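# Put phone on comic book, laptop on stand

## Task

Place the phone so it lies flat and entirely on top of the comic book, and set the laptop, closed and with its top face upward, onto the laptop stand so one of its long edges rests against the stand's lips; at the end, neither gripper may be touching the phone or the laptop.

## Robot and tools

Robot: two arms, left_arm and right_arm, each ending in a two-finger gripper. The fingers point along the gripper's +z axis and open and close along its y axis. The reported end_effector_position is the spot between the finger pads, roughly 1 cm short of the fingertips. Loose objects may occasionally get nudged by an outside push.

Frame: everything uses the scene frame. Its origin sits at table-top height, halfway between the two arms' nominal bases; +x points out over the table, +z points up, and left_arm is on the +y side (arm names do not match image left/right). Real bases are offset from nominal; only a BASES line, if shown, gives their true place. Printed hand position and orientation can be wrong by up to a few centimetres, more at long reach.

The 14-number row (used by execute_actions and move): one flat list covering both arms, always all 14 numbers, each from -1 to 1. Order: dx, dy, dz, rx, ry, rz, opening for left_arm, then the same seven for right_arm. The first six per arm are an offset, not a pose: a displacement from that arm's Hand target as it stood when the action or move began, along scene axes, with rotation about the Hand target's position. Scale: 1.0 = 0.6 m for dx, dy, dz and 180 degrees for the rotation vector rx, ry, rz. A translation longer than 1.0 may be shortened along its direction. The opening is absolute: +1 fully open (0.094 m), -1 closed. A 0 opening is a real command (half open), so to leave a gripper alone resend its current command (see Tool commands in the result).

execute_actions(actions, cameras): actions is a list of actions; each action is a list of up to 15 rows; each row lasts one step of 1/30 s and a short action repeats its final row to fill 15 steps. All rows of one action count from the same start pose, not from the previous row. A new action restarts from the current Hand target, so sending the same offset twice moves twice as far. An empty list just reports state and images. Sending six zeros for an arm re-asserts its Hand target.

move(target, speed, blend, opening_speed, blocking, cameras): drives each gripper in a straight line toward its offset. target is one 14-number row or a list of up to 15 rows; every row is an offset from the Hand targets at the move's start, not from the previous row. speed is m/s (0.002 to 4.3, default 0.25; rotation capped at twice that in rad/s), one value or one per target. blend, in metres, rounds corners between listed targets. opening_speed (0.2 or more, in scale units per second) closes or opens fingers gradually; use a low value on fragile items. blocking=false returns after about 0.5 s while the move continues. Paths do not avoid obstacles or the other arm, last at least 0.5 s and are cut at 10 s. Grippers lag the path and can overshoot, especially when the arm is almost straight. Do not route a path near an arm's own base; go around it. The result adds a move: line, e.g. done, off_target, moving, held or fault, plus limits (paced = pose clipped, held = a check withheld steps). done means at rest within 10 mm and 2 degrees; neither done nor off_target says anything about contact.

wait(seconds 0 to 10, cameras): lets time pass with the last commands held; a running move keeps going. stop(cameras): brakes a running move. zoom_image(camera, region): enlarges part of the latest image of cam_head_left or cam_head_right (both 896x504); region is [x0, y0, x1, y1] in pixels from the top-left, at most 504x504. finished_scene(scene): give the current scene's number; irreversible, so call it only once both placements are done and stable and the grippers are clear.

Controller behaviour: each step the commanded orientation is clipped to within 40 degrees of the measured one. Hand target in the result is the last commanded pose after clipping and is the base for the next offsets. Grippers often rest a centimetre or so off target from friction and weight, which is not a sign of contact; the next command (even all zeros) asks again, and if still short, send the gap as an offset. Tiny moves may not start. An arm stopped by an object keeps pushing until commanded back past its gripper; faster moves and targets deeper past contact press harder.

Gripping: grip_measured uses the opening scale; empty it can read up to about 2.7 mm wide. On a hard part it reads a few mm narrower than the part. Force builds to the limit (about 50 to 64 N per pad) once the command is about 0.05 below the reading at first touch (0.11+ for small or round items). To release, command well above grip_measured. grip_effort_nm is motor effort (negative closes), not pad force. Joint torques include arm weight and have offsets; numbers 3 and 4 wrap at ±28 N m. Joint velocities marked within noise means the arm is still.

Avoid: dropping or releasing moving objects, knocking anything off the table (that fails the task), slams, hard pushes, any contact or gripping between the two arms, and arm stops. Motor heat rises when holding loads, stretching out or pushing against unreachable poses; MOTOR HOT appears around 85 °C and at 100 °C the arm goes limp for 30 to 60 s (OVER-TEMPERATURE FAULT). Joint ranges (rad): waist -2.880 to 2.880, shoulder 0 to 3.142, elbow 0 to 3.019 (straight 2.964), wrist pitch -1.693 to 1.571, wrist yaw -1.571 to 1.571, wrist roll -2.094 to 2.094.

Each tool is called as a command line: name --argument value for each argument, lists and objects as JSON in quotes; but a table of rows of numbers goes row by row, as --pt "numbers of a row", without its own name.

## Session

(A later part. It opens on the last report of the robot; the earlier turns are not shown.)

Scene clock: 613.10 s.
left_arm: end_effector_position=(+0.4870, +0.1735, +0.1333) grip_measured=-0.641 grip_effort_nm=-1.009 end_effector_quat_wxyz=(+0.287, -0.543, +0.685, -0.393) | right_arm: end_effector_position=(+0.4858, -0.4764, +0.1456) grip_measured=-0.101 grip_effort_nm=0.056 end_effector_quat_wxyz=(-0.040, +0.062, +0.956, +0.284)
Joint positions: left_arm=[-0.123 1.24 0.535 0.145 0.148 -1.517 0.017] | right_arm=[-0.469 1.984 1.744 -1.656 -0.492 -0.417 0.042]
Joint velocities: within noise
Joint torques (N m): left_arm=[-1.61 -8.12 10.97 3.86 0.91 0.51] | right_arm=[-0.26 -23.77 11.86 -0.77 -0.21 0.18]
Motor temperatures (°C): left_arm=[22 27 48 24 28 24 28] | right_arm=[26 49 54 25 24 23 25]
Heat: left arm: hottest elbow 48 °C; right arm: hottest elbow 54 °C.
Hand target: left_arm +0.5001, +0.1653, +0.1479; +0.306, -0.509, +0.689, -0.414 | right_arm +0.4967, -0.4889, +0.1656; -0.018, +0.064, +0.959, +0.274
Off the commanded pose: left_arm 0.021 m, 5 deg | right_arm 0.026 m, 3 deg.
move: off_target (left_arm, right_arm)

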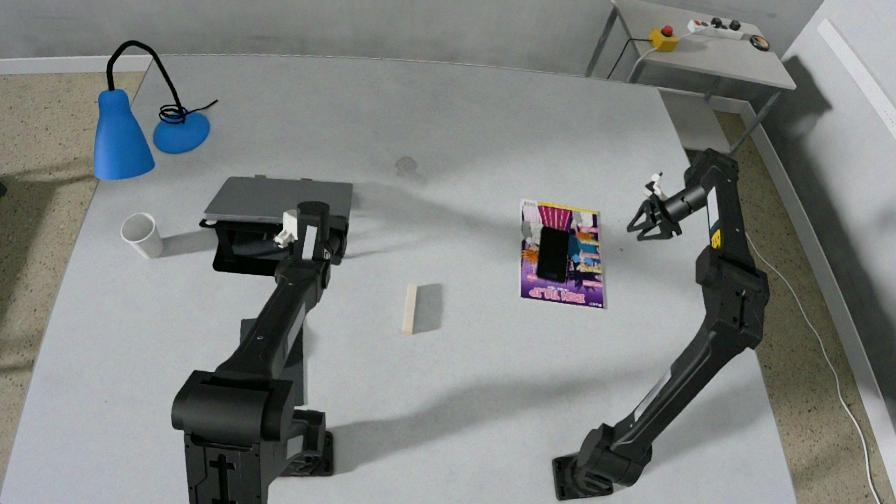

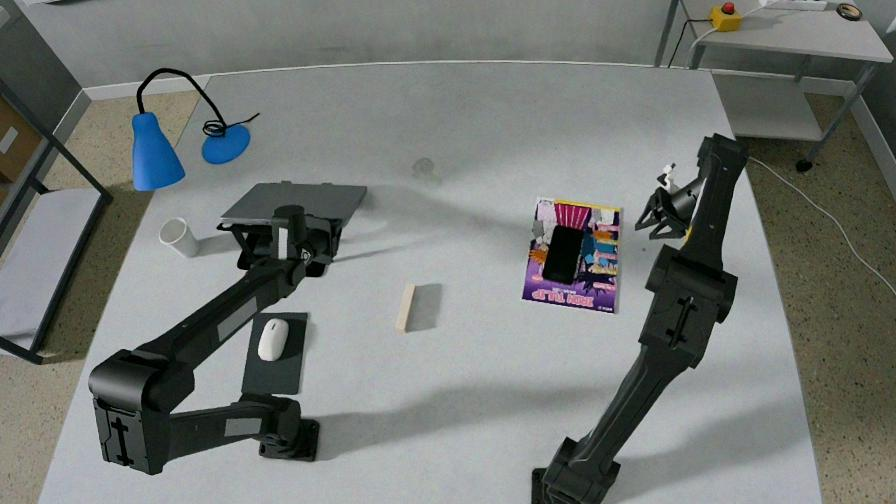

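move --target '[0.0,0,-0.01,0,0,0,-0.5,0,0,0,0,0,0,-0.1]' --opening_speed 0.2

zoom_image --camera "cam_head_right" --region '[170, 130, 410, 330]'

zoom_image --camera "cam_head_left" --region '[170, 130, 410, 330]'

Scene clock: 625.60 s.
left_arm: end_effector_position=(+0.4897, +0.1708, +0.1343) grip_measured=-0.503 grip_effort_nm=0.125 end_effector_quat_wxyz=(+0.296, -0.528, +0.686, -0.403) | right_arm: end_effector_position=(+0.4858, -0.4764, +0.1456) grip_measured=-0.101 grip_effort_nm=0.056 end_effector_quat_wxyz=(-0.040, +0.062, +0.956, +0.284)
Joint positions: left_arm=[-0.123 1.253 0.526 0.196 0.162 -1.499 0.023] | right_arm=[-0.469 1.984 1.744 -1.656 -0.492 -0.417 0.042]
Joint velocities: within noise
Joint torques (N m): left_arm=[-1.73 -7.77 10.7 2.91 0.43 0.26] | right_arm=[-0.32 -23.77 11.88 -0.79 -0.21 0.17]
Motor temperatures (°C): left_arm=[22 27 47 24 28 24 28] | right_arm=[26 49 55 25 24 23 25]
Heat: left arm: hottest elbow 47 °C; right arm: hottest elbow 55 °C.
Hand target: left_arm +0.5001, +0.1652, +0.1420; +0.306, -0.509, +0.689, -0.414 | right_arm +0.4967, -0.4889, +0.1656; -0.018, +0.064, +0.959, +0.274
Off the commanded pose: left_arm 0.014 m, 3 deg | right_arm 0.026 m, 3 deg.
move: off_target (left_arm, right_arm)

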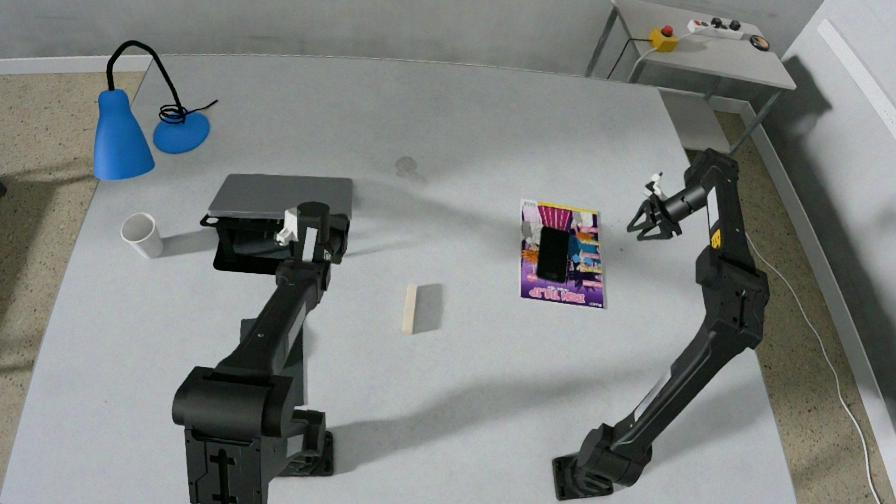

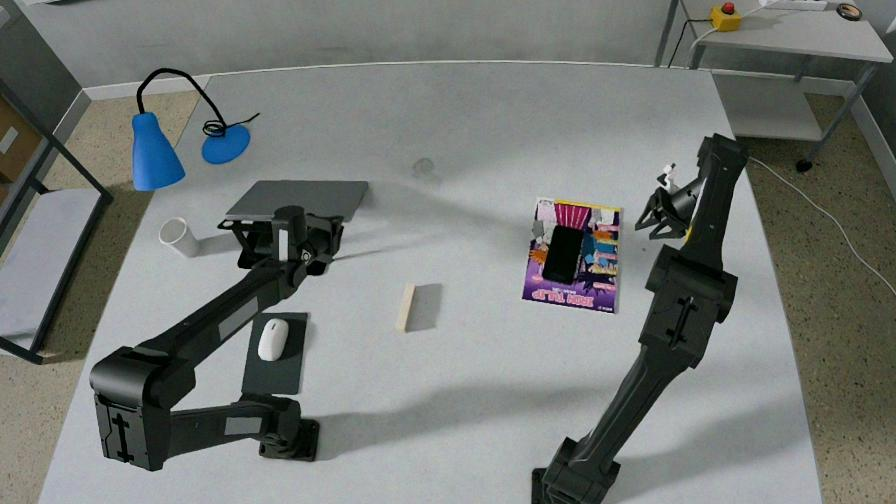

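Scaled by 2.100.

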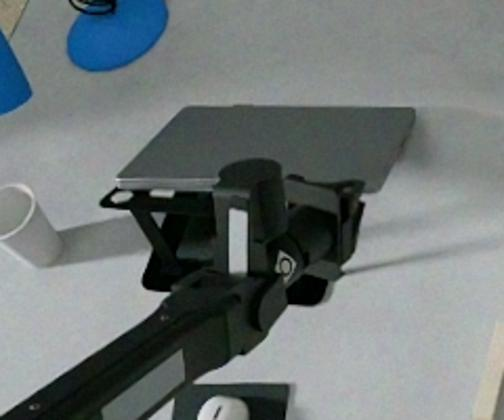

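Scaled by 2.100.

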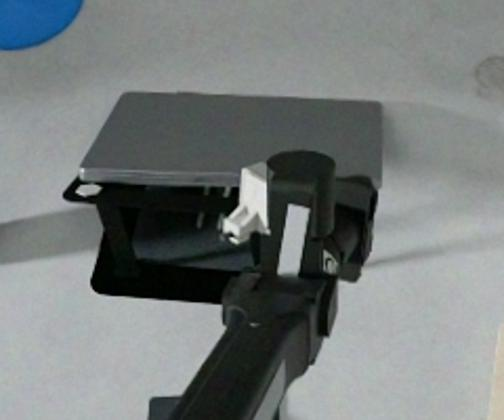

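move --target '[0.0,0,0,0,0,0,0.05,0,0,0,0,0,0,-0.1]' --opening_speed 0.3 --cameras '[]'

move --target '[-0.06,0,0.012,0,0,0,0.05,0,0,0,0,0,0,-0.1]' --speed 0.05

zoom_image --camera "cam_head_right" --region '[170, 130, 410, 330]'

zoom_image --camera "cam_head_left" --region '[170, 130, 410, 330]'

Scene clock: 633.77 s.
left_arm: end_effector_position=(+0.4897, +0.1708, +0.1343) grip_measured=+0.047 grip_effort_nm=0.125 end_effector_quat_wxyz=(+0.296, -0.528, +0.686, -0.403) | right_arm: end_effector_position=(+0.4858, -0.4764, +0.1456) grip_measured=-0.101 grip_effort_nm=0.051 end_effector_quat_wxyz=(-0.040, +0.062, +0.956, +0.284)
Joint positions: left_arm=[-0.123 1.253 0.526 0.196 0.162 -1.499 0.049] | right_arm=[-0.469 1.984 1.744 -1.656 -0.492 -0.417 0.042]
Joint velocities: within noise
Joint torques (N m): left_arm=[-1.96 -7.12 10.82 2.89 0.46 0.31] | right_arm=[-0.38 -23.82 11.86 -0.77 -0.2 0.17]
Motor temperatures (°C): left_arm=[22 26 47 24 28 24 28] | right_arm=[26 49 55 25 24 23 25]
Heat: left arm: hottest elbow 47 °C; right arm: hottest elbow 55 °C.
Hand target: left_arm +0.5001, +0.1652, +0.1420; +0.306, -0.509, +0.689, -0.414 | right_arm +0.4967, -0.4889, +0.1656; -0.018, +0.064, +0.959, +0.274
Off the commanded pose: left_arm 0.014 m, 3 deg | right_arm 0.026 m, 3 deg.
move: off_target (left_arm, right_arm)
No camera images: "cameras" was empty.

Scene clock: 635.03 s.
left_arm: end_effector_position=(+0.4695, +0.1710, +0.1480) grip_measured=+0.048 grip_effort_nm=0.125 end_effector_quat_wxyz=(+0.306, -0.517, +0.684, -0.414) | right_arm: end_effector_position=(+0.4858, -0.4764, +0.1456) grip_measured=-0.101 grip_effort_nm=0.056 end_effector_quat_wxyz=(-0.040, +0.062, +0.956, +0.284)
Joint positions: left_arm=[-0.126 1.16 0.479 0.185 0.167 -1.491 0.049] | right_arm=[-0.469 1.984 1.744 -1.656 -0.492 -0.417 0.042]
Joint velocities: within noise
Joint torques (N m): left_arm=[-2.49 -9.11 8.66 1.33 -0.06 0.14] | right_arm=[-0.32 -23.77 11.86 -0.77 -0.2 0.17]
Motor temperatures (°C): left_arm=[22 26 47 24 28 24 28] | right_arm=[26 49 55 25 24 23 25]
Heat: left arm: hottest elbow 47 °C; right arm: hottest elbow 55 °C.
Hand target: left_arm +0.4641, +0.1652, +0.1491; +0.306, -0.509, +0.690, -0.414 | right_arm +0.4967, -0.4889, +0.1656; -0.018, +0.064, +0.959, +0.274
Off the commanded pose: left_arm 0.008 m, 1 deg | right_arm 0.026 m, 3 deg.
move: off_target (right_arm)

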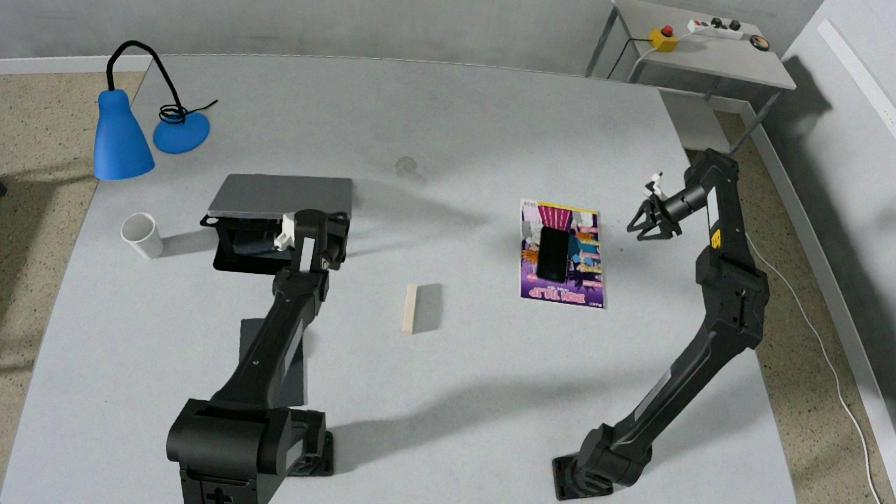

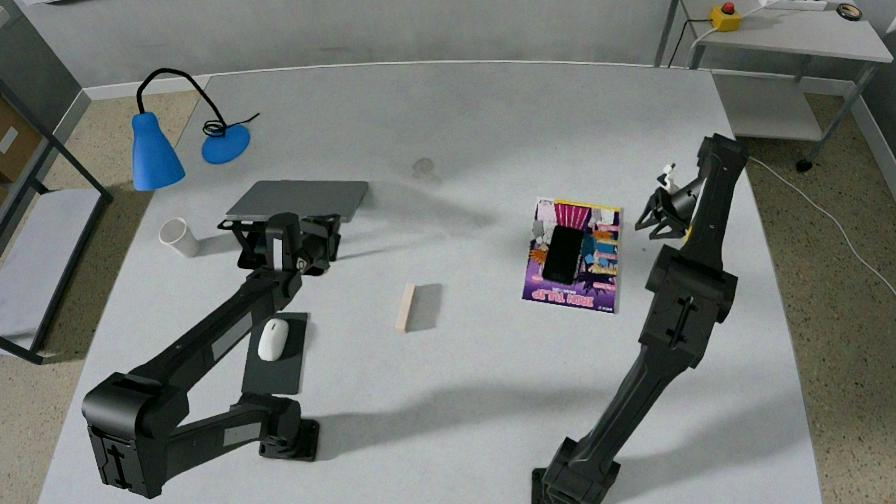

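Scaled by 2.100.

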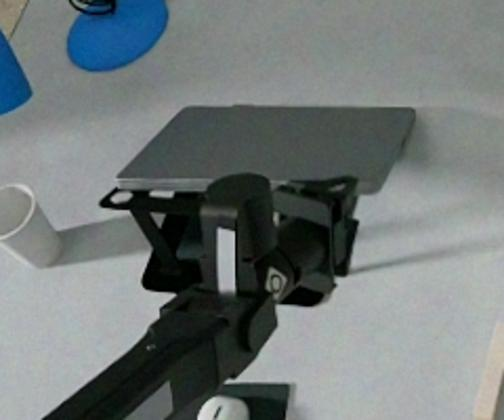

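Scaled by 2.100.

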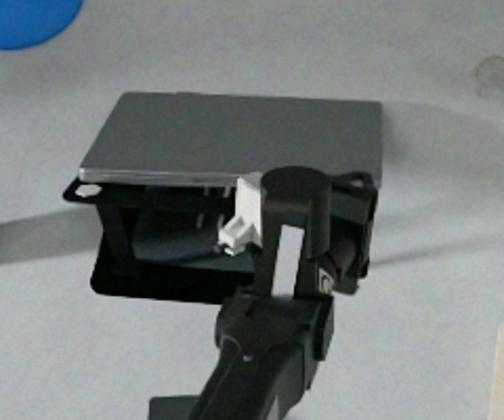

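Good, undisturbed. Continue withdrawing.

move --target '[-0.1,0,0.03,0,0,0,0.05,0,0,0,0,0,0,-0.1]' --speed 0.07 --cameras '[]'

move --pt "-0.1 -0.05 0.1 0 0 0 0.05 0 0 0 0 0 0 -0.1" --pt "-0.15 -0.3 0.15 0 0 0 0.05 0 0 0 0 0 0 -0.1" --speed 0.15

zoom_image --camera "cam_head_right" --region '[180, 140, 380, 300]'

zoom_image --camera "cam_head_left" --region '[170, 140, 370, 300]'

Scene clock: 640.37 s.
left_arm: end_effector_position=(+0.4093, +0.1698, +0.1692) grip_measured=+0.048 grip_effort_nm=0.129 end_effector_quat_wxyz=(+0.310, -0.511, +0.687, -0.413) | right_arm: end_effector_position=(+0.4858, -0.4764, +0.1456) grip_measured=-0.101 grip_effort_nm=0.061 end_effector_quat_wxyz=(-0.040, +0.062, +0.956, +0.284)
Joint positions: left_arm=[-0.155 0.881 0.386 0.005 0.142 -1.491 0.049] | right_arm=[-0.469 1.984 1.744 -1.656 -0.492 -0.417 0.042]
Joint velocities: within noise
Joint torques (N m): left_arm=[-2.84 -5.6 9.72 1.44 -0.15 0.04] | right_arm=[-0.32 -23.77 11.89 -0.79 -0.2 0.17]
Motor temperatures (°C): left_arm=[22 26 46 24 28 24 27] | right_arm=[26 49 55 25 24 23 25]
Heat: left arm: hottest elbow 46 °C; right arm: hottest elbow 55 °C.
Hand target: left_arm +0.4041, +0.1652, +0.1671; +0.306, -0.509, +0.689, -0.414 | right_arm +0.4967, -0.4889, +0.1656; -0.018, +0.064, +0.959, +0.274
Off the commanded pose: left_arm 0.007 m, 1 deg | right_arm 0.026 m, 3 deg.
move: off_target (right_arm)
No camera images: "cameras" was empty.

Scene clock: 642.90 s.
left_arm: end_effector_position=(+0.3055, +0.0038, +0.2198) grip_measured=+0.048 grip_effort_nm=0.129 end_effector_quat_wxyz=(+0.310, -0.508, +0.705, -0.386) | right_arm: end_effector_position=(+0.4858, -0.4764, +0.1456) grip_measured=-0.101 grip_effort_nm=0.061 end_effector_quat_wxyz=(-0.040, +0.062, +0.956, +0.284)
Joint positions: left_arm=[-1.012 0.818 0.552 -0.399 -0.598 -1.934 0.049] | right_arm=[-0.469 1.984 1.744 -1.656 -0.492 -0.417 0.042]
Joint velocities: within noise
Joint torques (N m): left_arm=[-2.55 -4.37 18.22 1.01 -0.43 -0.01] | right_arm=[-0.38 -23.71 11.85 -0.79 -0.21 0.17]
Motor temperatures (°C): left_arm=[22 26 46 24 28 24 27] | right_arm=[26 49 55 25 24 23 25]
Heat: left arm: hottest elbow 46 °C; right arm: hottest elbow 55 °C.
Hand target: left_arm +0.3142, -0.0148, +0.2571; +0.306, -0.509, +0.689, -0.414 | right_arm +0.4967, -0.4889, +0.1656; -0.018, +0.064, +0.959, +0.274
Off the commanded pose: left_arm 0.043 m, 4 deg | right_arm 0.026 m, 3 deg.
move: off_target (left_arm, right_arm)

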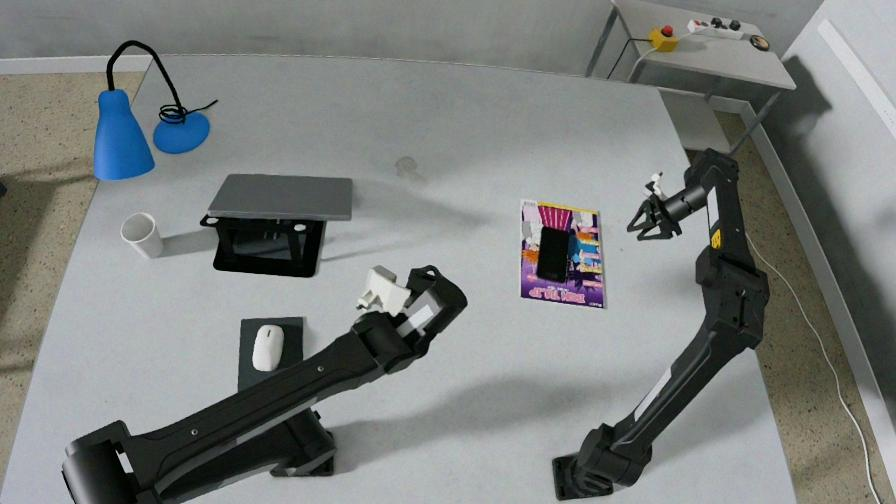

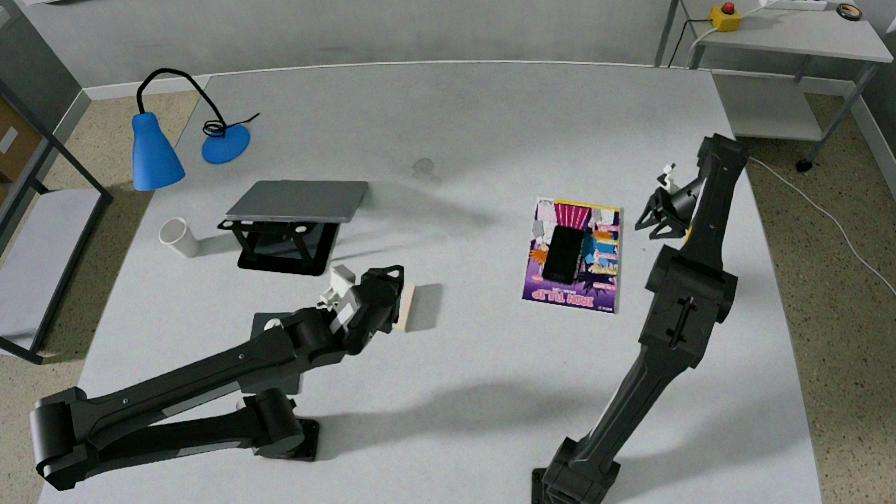

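Scaled by 2.520.

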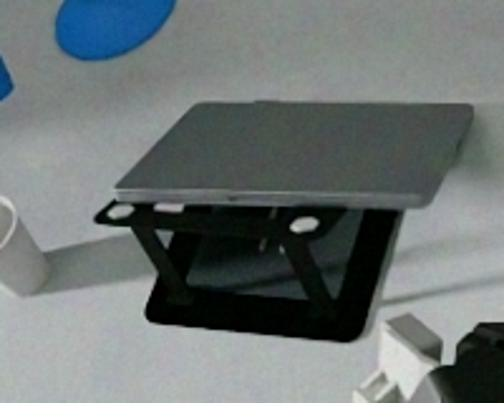

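Scaled by 2.520.

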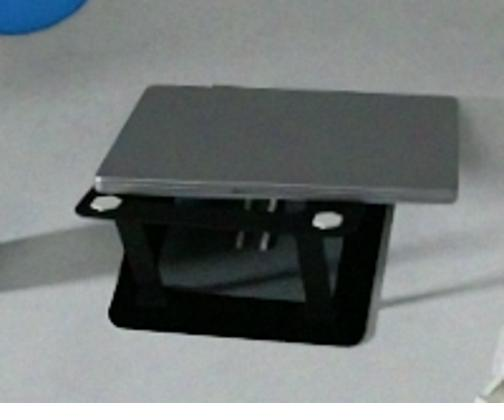

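move --pt "0.03 0.3 0.08 0.1 0.03 -0.07 -0.95 0 0 0 0 0 0 -0.1" --pt "0.1 0.775 0.05 0.3694 0.1242 -0.2733 -0.95 0 0 0 0 0 0 -0.1" --speed 0.25 --blend '[0.05,0]'

zoom_image --camera "cam_head_right" --region '[150, 130, 390, 330]'

zoom_image --camera "cam_head_left" --region '[130, 130, 370, 330]'

Scene clock: 665.27 s.
left_arm: end_effector_position=(+0.3612, +0.4345, +0.2565) grip_measured=-0.948 grip_effort_nm=-0.081 end_effector_quat_wxyz=(+0.185, -0.017, +0.982, +0.014) | right_arm: end_effector_position=(+0.4858, -0.4764, +0.1456) grip_measured=-0.101 grip_effort_nm=0.056 end_effector_quat_wxyz=(-0.040, +0.062, +0.956, +0.284)
Joint positions: left_arm=[0.579 1.128 1.088 -1.203 0.181 0.543 0.002] | right_arm=[-0.469 1.984 1.744 -1.656 -0.492 -0.417 0.042]
Joint velocities: within noise
Joint torques (N m): left_arm=[-0.44 -8.29 17.55 0.65 0.16 0.13] | right_arm=[-0.32 -23.82 11.86 -0.77 -0.21 0.17]
Motor temperatures (°C): left_arm=[22 26 49 24 28 24 27] | right_arm=[26 49 55 25 24 23 25]
Heat: left arm: hottest elbow 49 °C; right arm: hottest elbow 55 °C.
Hand target: left_arm +0.3743, +0.4502, +0.2871; +0.209, -0.016, +0.977, +0.031 | right_arm +0.4967, -0.4889, +0.1656; -0.018, +0.064, +0.959, +0.274
Off the commanded pose: left_arm 0.037 m, 3 deg | right_arm 0.026 m, 3 deg.
move: off_target (left_arm, right_arm)

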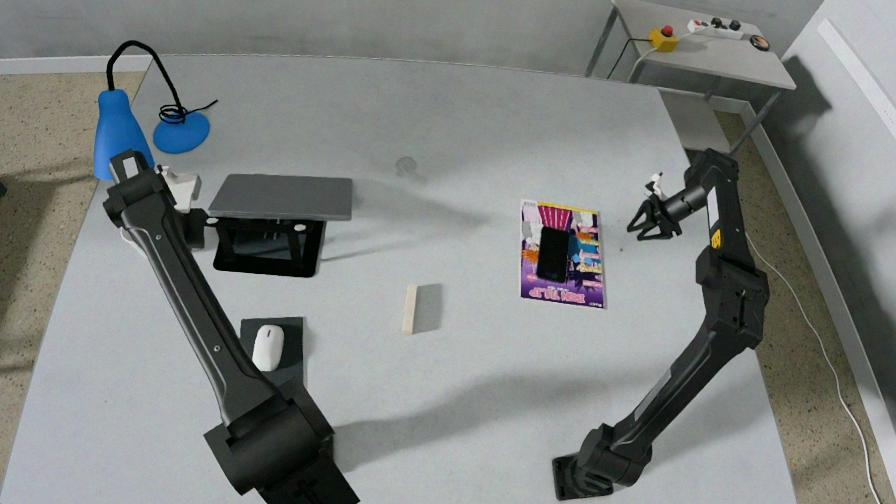

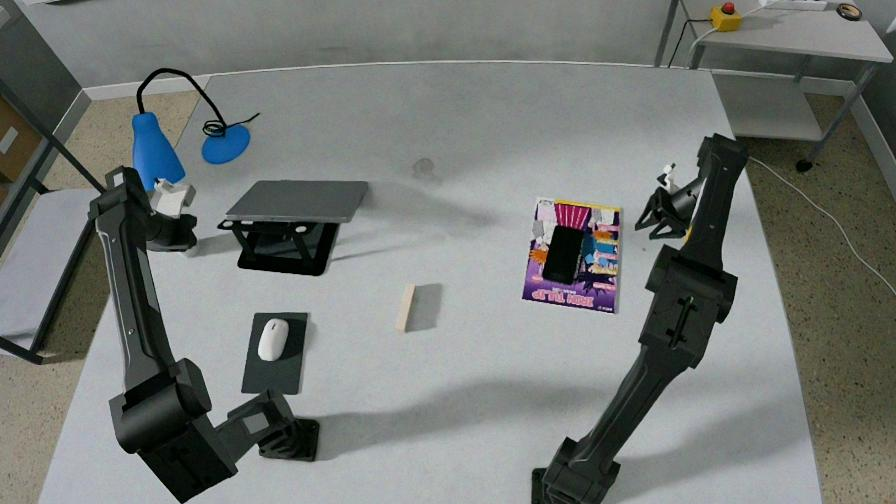

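Scaled by 2.100.

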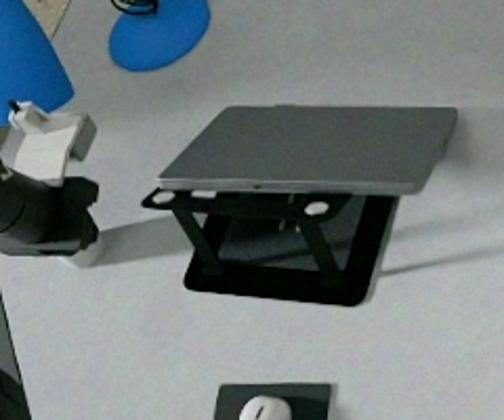

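Scaled by 2.100.

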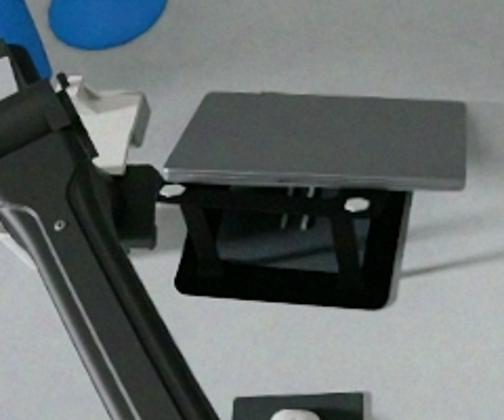

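move --pt "0.03 -0.02 -0.22 0 0 0 -0.95 0 0 0 0 0 0 -0.1" --pt "0.1 -0.025 -0.152 0 0 0 -0.95 0 0 0 0 0 0 -0.1" --speed 0.12

zoom_image --camera "cam_head_right" --region '[150, 130, 390, 330]'

zoom_image --camera "cam_head_left" --region '[130, 130, 370, 330]'

Scene clock: 672.80 s.
left_arm: end_effector_position=(+0.4120, +0.4292, +0.1697) grip_measured=-0.948 grip_effort_nm=-0.081 end_effector_quat_wxyz=(+0.188, -0.020, +0.982, +0.021) | right_arm: end_effector_position=(+0.4858, -0.4764, +0.1456) grip_measured=-0.101 grip_effort_nm=0.061 end_effector_quat_wxyz=(-0.040, +0.062, +0.956, +0.284)
Joint positions: left_arm=[0.484 1.269 0.967 -0.913 0.14 0.447 0.002] | right_arm=[-0.469 1.984 1.744 -1.656 -0.492 -0.417 0.042]
Joint velocities: within noise
Joint torques (N m): left_arm=[-1.9 -9.88 16.73 0.55 -0.06 -0.09] | right_arm=[-0.38 -23.77 11.85 -0.77 -0.21 0.18]
Motor temperatures (°C): left_arm=[22 26 50 24 28 24 27] | right_arm=[26 49 55 25 24 23 25]
Heat: left arm: hottest elbow 50 °C; right arm: hottest elbow 55 °C.
Hand target: left_arm +0.4342, +0.4352, +0.1959; +0.209, -0.016, +0.977, +0.031 | right_arm +0.4967, -0.4889, +0.1656; -0.018, +0.064, +0.959, +0.274
Off the commanded pose: left_arm 0.035 m, 3 deg | right_arm 0.026 m, 3 deg.
move: off_target (left_arm, right_arm)

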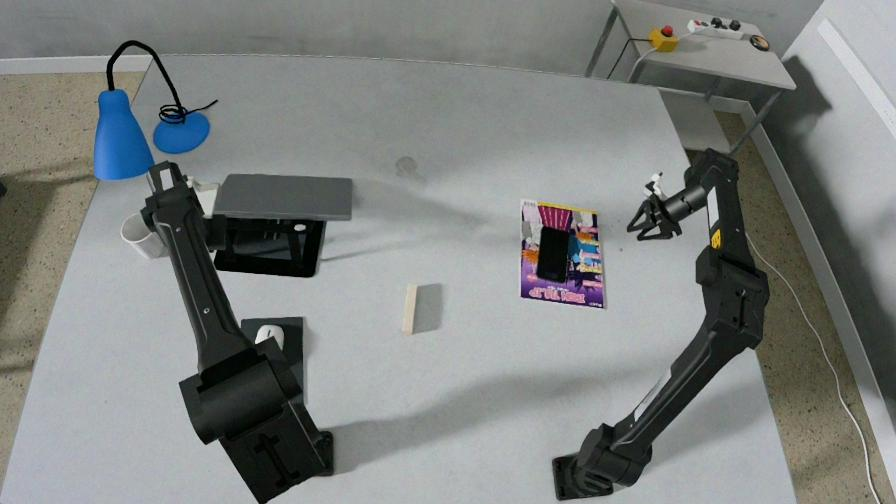

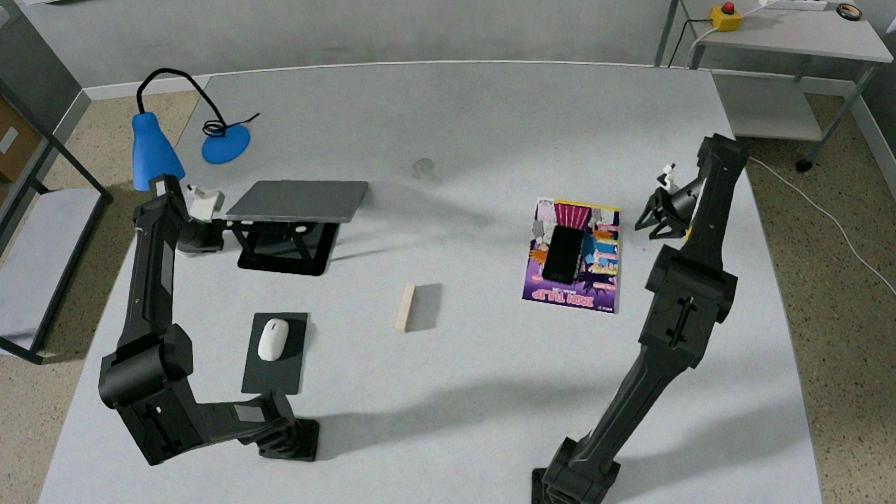

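Scaled by 2.100.

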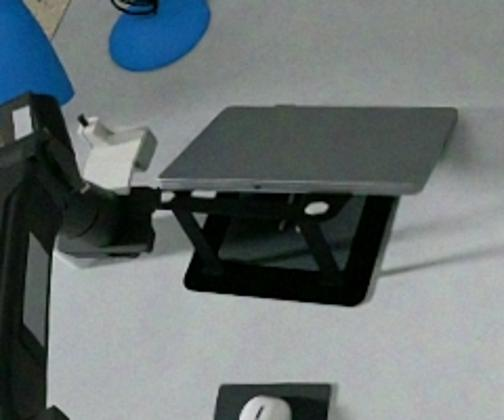

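Scaled by 2.100.

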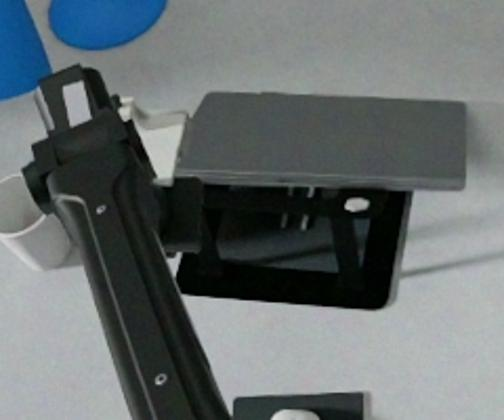

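move --pt "0.0 -0.07 0.0 0 0 0 -0.95 0 0 0 0 0 0 -0.1" --pt "0.05 -0.07 -0.005 0 0 0 -0.95 0 0 0 0 0 0 -0.1" --speed 0.08

zoom_image --camera "cam_head_right" --region '[150, 130, 390, 330]'

zoom_image --camera "cam_head_left" --region '[130, 130, 370, 330]'

Scene clock: 680.17 s.
left_arm: end_effector_position=(+0.4346, +0.3875, +0.1626) grip_measured=-0.948 grip_effort_nm=-0.081 end_effector_quat_wxyz=(+0.173, -0.020, +0.985, +0.018) | right_arm: end_effector_position=(+0.4858, -0.4764, +0.1456) grip_measured=-0.101 grip_effort_nm=0.061 end_effector_quat_wxyz=(-0.040, +0.062, +0.956, +0.284)
Joint positions: left_arm=[0.351 1.296 0.977 -0.913 0.087 0.325 0.002] | right_arm=[-0.469 1.984 1.744 -1.656 -0.492 -0.417 0.042]
Joint velocities: within noise
Joint torques (N m): left_arm=[-2.96 -10.4 16.87 1.42 -0.02 -0.12] | right_arm=[-0.38 -23.88 11.88 -0.77 -0.2 0.17]
Motor temperatures (°C): left_arm=[22 26 51 24 27 24 27] | right_arm=[26 49 55 25 24 23 25]
Heat: left arm: hottest elbow 51 °C; right arm: hottest elbow 55 °C.
Hand target: left_arm +0.4642, +0.3932, +0.1928; +0.209, -0.016, +0.977, +0.031 | right_arm +0.4967, -0.4889, +0.1656; -0.018, +0.064, +0.959, +0.274
Off the commanded pose: left_arm 0.043 m, 4 deg | right_arm 0.026 m, 3 deg.
move: off_target (left_arm, right_arm)

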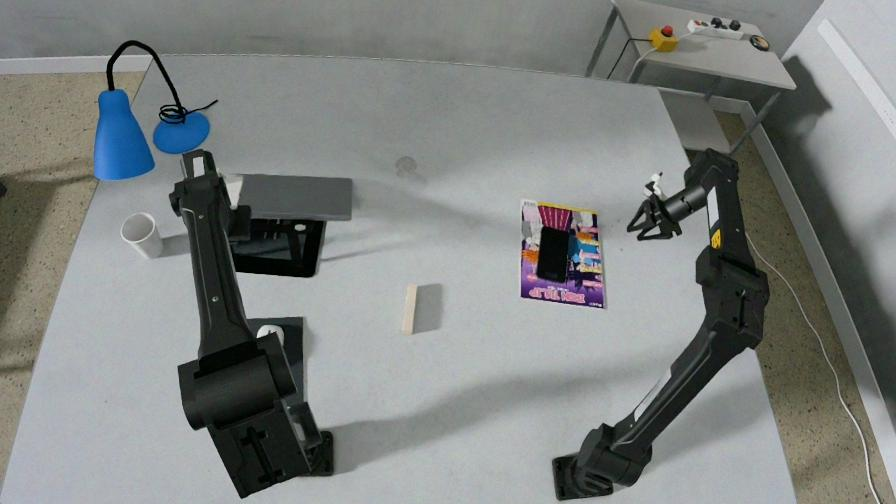

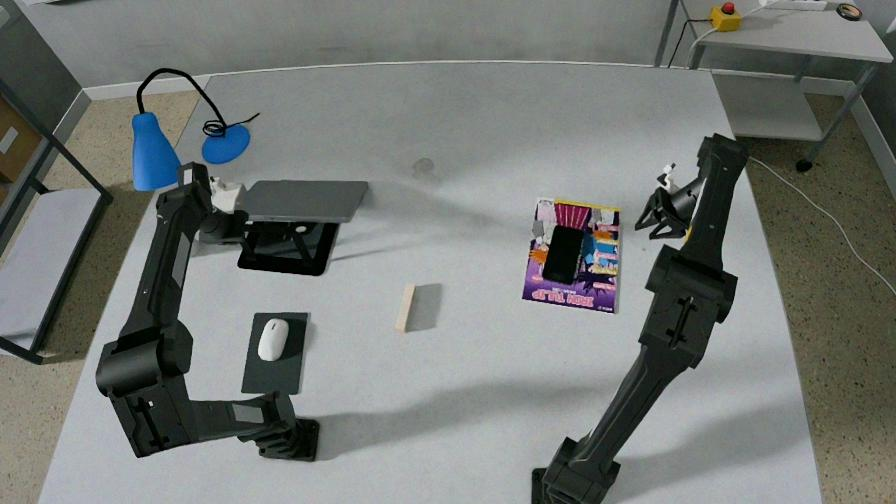

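Scaled by 2.100.

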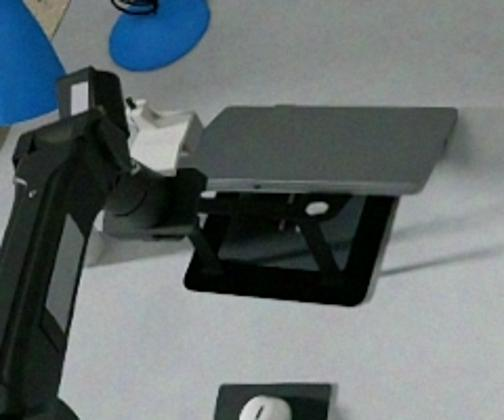

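Scaled by 2.100.

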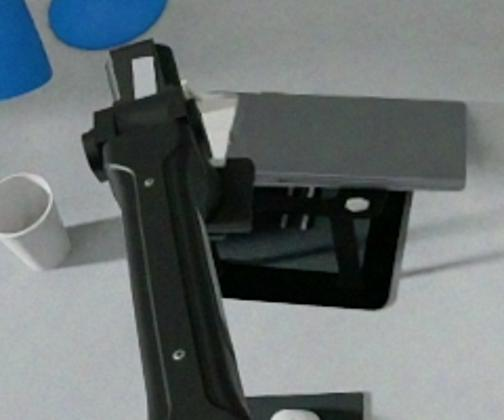

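move --target '[0.07,0.01,0.0,0,0,0,-0.95,0,0,0,0,0,0,-0.1]' --speed 0.06

zoom_image --camera "cam_head_right" --region '[150, 130, 390, 330]'

zoom_image --camera "cam_head_left" --region '[130, 130, 370, 330]'

Scene clock: 684.37 s.
left_arm: end_effector_position=(+0.4756, +0.3946, +0.1646) grip_measured=-0.948 grip_effort_nm=-0.081 end_effector_quat_wxyz=(+0.175, -0.020, +0.984, +0.020) | right_arm: end_effector_position=(+0.4858, -0.4764, +0.1456) grip_measured=-0.101 grip_effort_nm=0.056 end_effector_quat_wxyz=(-0.040, +0.062, +0.956, +0.284)
Joint positions: left_arm=[0.33 1.399 1.08 -0.906 0.078 0.305 0.002] | right_arm=[-0.469 1.984 1.744 -1.656 -0.492 -0.417 0.042]
Joint velocities: within noise
Joint torques (N m): left_arm=[-3.02 -12.1 16.87 1.46 -0.04 -0.09] | right_arm=[-0.44 -23.82 11.88 -0.77 -0.21 0.18]
Motor temperatures (°C): left_arm=[22 26 51 24 27 24 27] | right_arm=[26 49 55 25 24 23 25]
Heat: left arm: hottest elbow 51 °C; right arm: hottest elbow 55 °C.
Hand target: left_arm +0.5062, +0.3991, +0.1927; +0.209, -0.016, +0.977, +0.031 | right_arm +0.4967, -0.4889, +0.1656; -0.018, +0.064, +0.959, +0.274
Off the commanded pose: left_arm 0.042 m, 4 deg | right_arm 0.026 m, 3 deg.
move: off_target (left_arm, right_arm)

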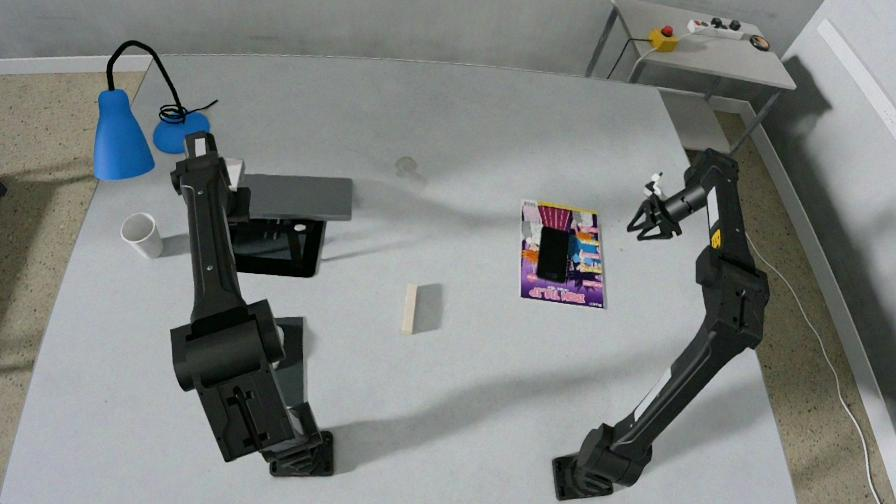

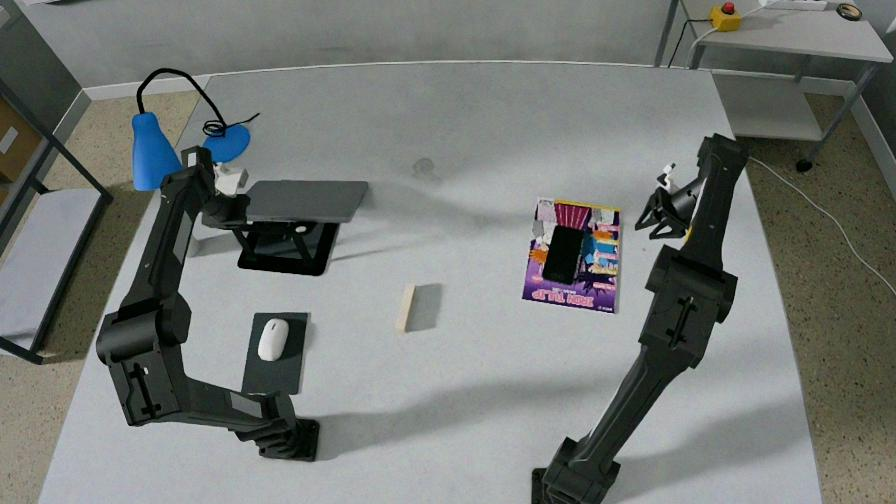

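Scaled by 2.100.

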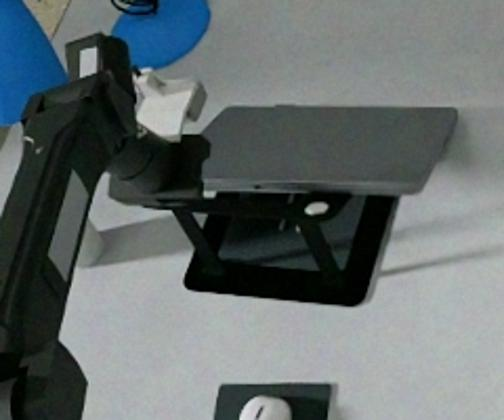

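Scaled by 2.100.

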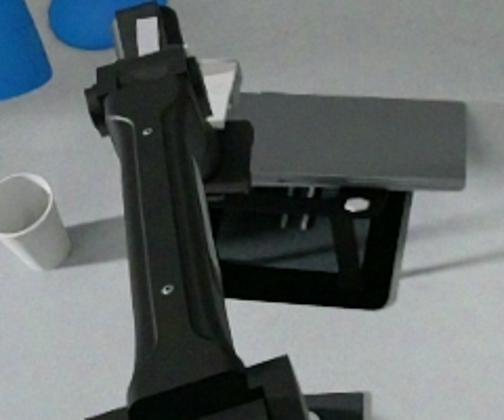

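move --target '[0.05,0.01,-0.004,0,0,0,-0.95,0,0,0,0,0,0,-0.1]' --speed 0.05

zoom_image --camera "cam_head_right" --region '[150, 130, 390, 330]'

zoom_image --camera "cam_head_left" --region '[130, 130, 370, 330]'

Scene clock: 687.33 s.
left_arm: end_effector_position=(+0.5053, +0.4014, +0.1625) grip_measured=-0.948 grip_effort_nm=-0.081 end_effector_quat_wxyz=(+0.175, -0.020, +0.984, +0.020) | right_arm: end_effector_position=(+0.4858, -0.4764, +0.1456) grip_measured=-0.101 grip_effort_nm=0.056 end_effector_quat_wxyz=(-0.040, +0.062, +0.956, +0.284)
Joint positions: left_arm=[0.32 1.478 1.158 -0.904 0.074 0.296 0.002] | right_arm=[-0.469 1.984 1.744 -1.656 -0.492 -0.417 0.042]
Joint velocities: within noise
Joint torques (N m): left_arm=[-3.02 -13.63 16.99 1.59 -0.14 -0.15] | right_arm=[-0.32 -23.82 11.86 -0.77 -0.21 0.18]
Motor temperatures (°C): left_arm=[22 26 51 24 27 24 27] | right_arm=[26 49 55 25 24 23 25]
Heat: left arm: hottest elbow 51 °C; right arm: hottest elbow 55 °C.
Hand target: left_arm +0.5362, +0.4052, +0.1905; +0.209, -0.016, +0.977, +0.031 | right_arm +0.4967, -0.4889, +0.1656; -0.018, +0.064, +0.959, +0.274
Off the commanded pose: left_arm 0.042 m, 4 deg | right_arm 0.026 m, 3 deg.
move: off_target (left_arm, right_arm)

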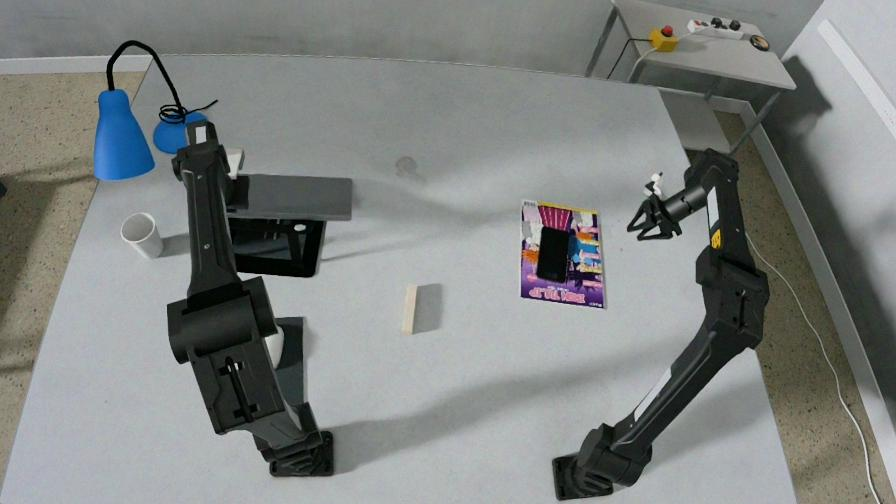

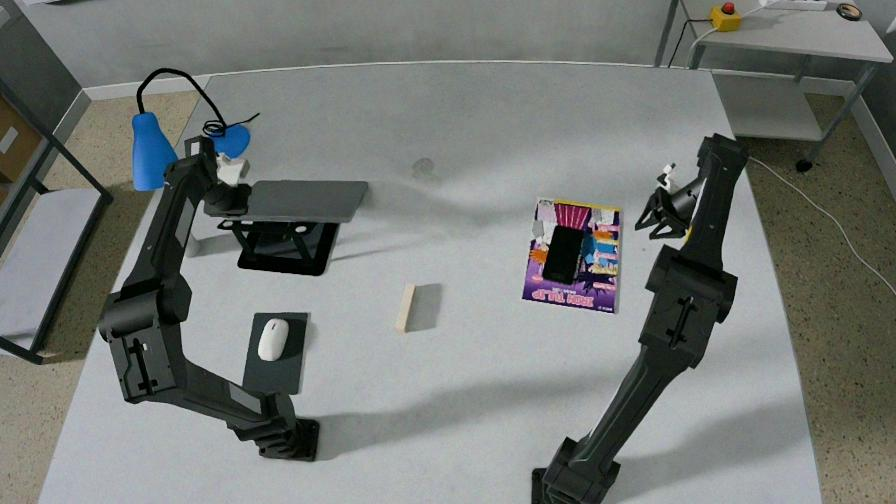

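Scaled by 2.100.

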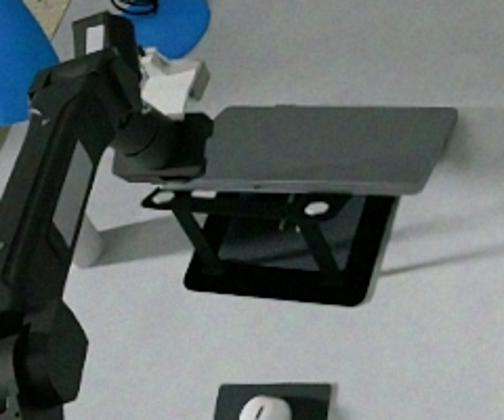

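Scaled by 2.100.

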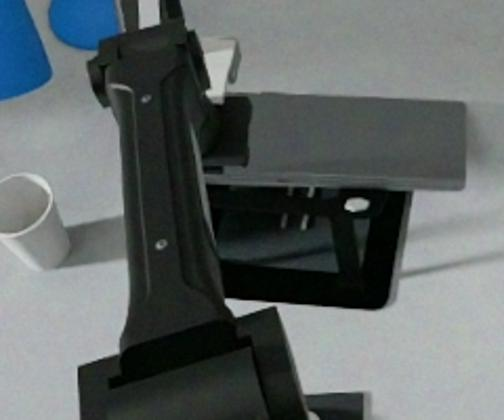

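move --pt "-0.15 -0.01 0.01 0 0 0 -0.95 0 0 0 0 0 0 -0.1" --pt "-0.15 -0.01 -0.07 0 0 0 -0.95 0 0 0 0 0 0 -0.1" --pt "-0.12 -0.01 -0.014 0 0 0 -0.95 0 0 0 0 0 0 -0.1" --pt "-0.05 0.0 -0.014 0 0 0 -0.95 0 0 0 0 0 0 -0.1" --speed 0.08

zoom_image --camera "cam_head_right" --region '[150, 130, 390, 330]'

zoom_image --camera "cam_head_left" --region '[130, 130, 370, 330]'

Scene clock: 697.13 s.
left_arm: end_effector_position=(+0.4807, +0.4019, +0.1546) grip_measured=-0.948 grip_effort_nm=-0.076 end_effector_quat_wxyz=(+0.184, -0.019, +0.982, +0.022) | right_arm: end_effector_position=(+0.4858, -0.4764, +0.1456) grip_measured=-0.101 grip_effort_nm=0.051 end_effector_quat_wxyz=(-0.040, +0.062, +0.956, +0.284)
Joint positions: left_arm=[0.342 1.417 1.067 -0.856 0.083 0.317 0.002] | right_arm=[-0.469 1.984 1.744 -1.656 -0.492 -0.417 0.042]
Joint velocities: within noise
Joint torques (N m): left_arm=[-2.37 -12.1 16.9 0.72 -0.08 -0.07] | right_arm=[-0.44 -23.71 11.85 -0.8 -0.2 0.18]
Motor temperatures (°C): left_arm=[22 26 51 24 27 24 27] | right_arm=[26 49 55 25 24 23 25]
Heat: left arm: hottest elbow 51 °C; right arm: hottest elbow 55 °C.
Hand target: left_arm +0.5061, +0.4052, +0.1820; +0.209, -0.016, +0.977, +0.031 | right_arm +0.4967, -0.4889, +0.1656; -0.018, +0.064, +0.959, +0.274
Off the commanded pose: left_arm 0.038 m, 3 deg | right_arm 0.026 m, 3 deg.
move: off_target (left_arm, right_arm)

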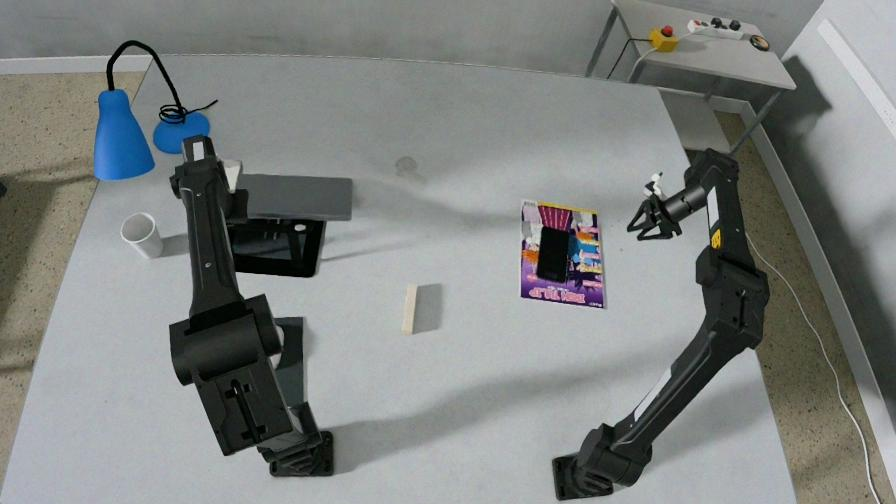

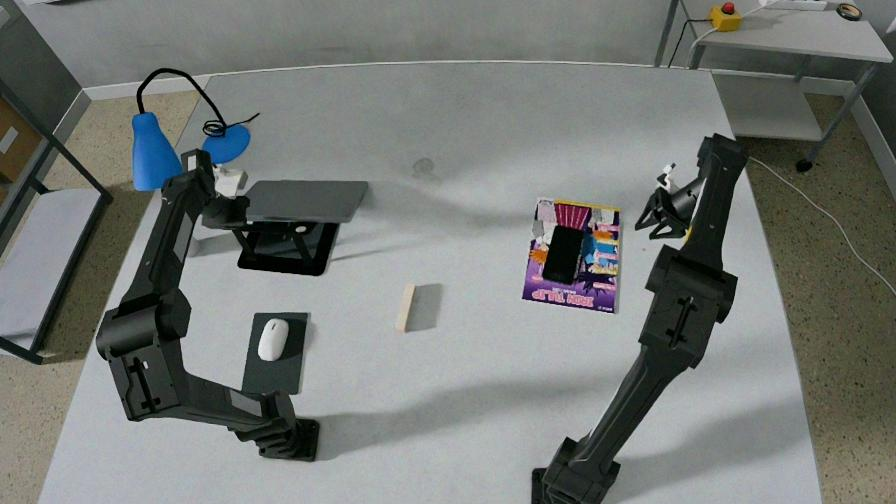

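Scaled by 2.100.

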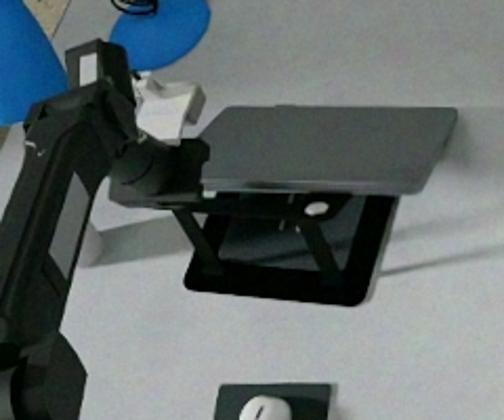

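Scaled by 2.100.

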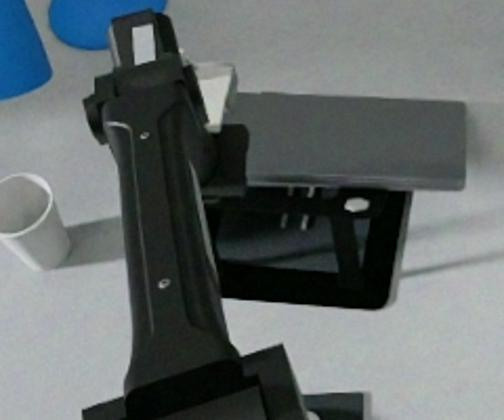

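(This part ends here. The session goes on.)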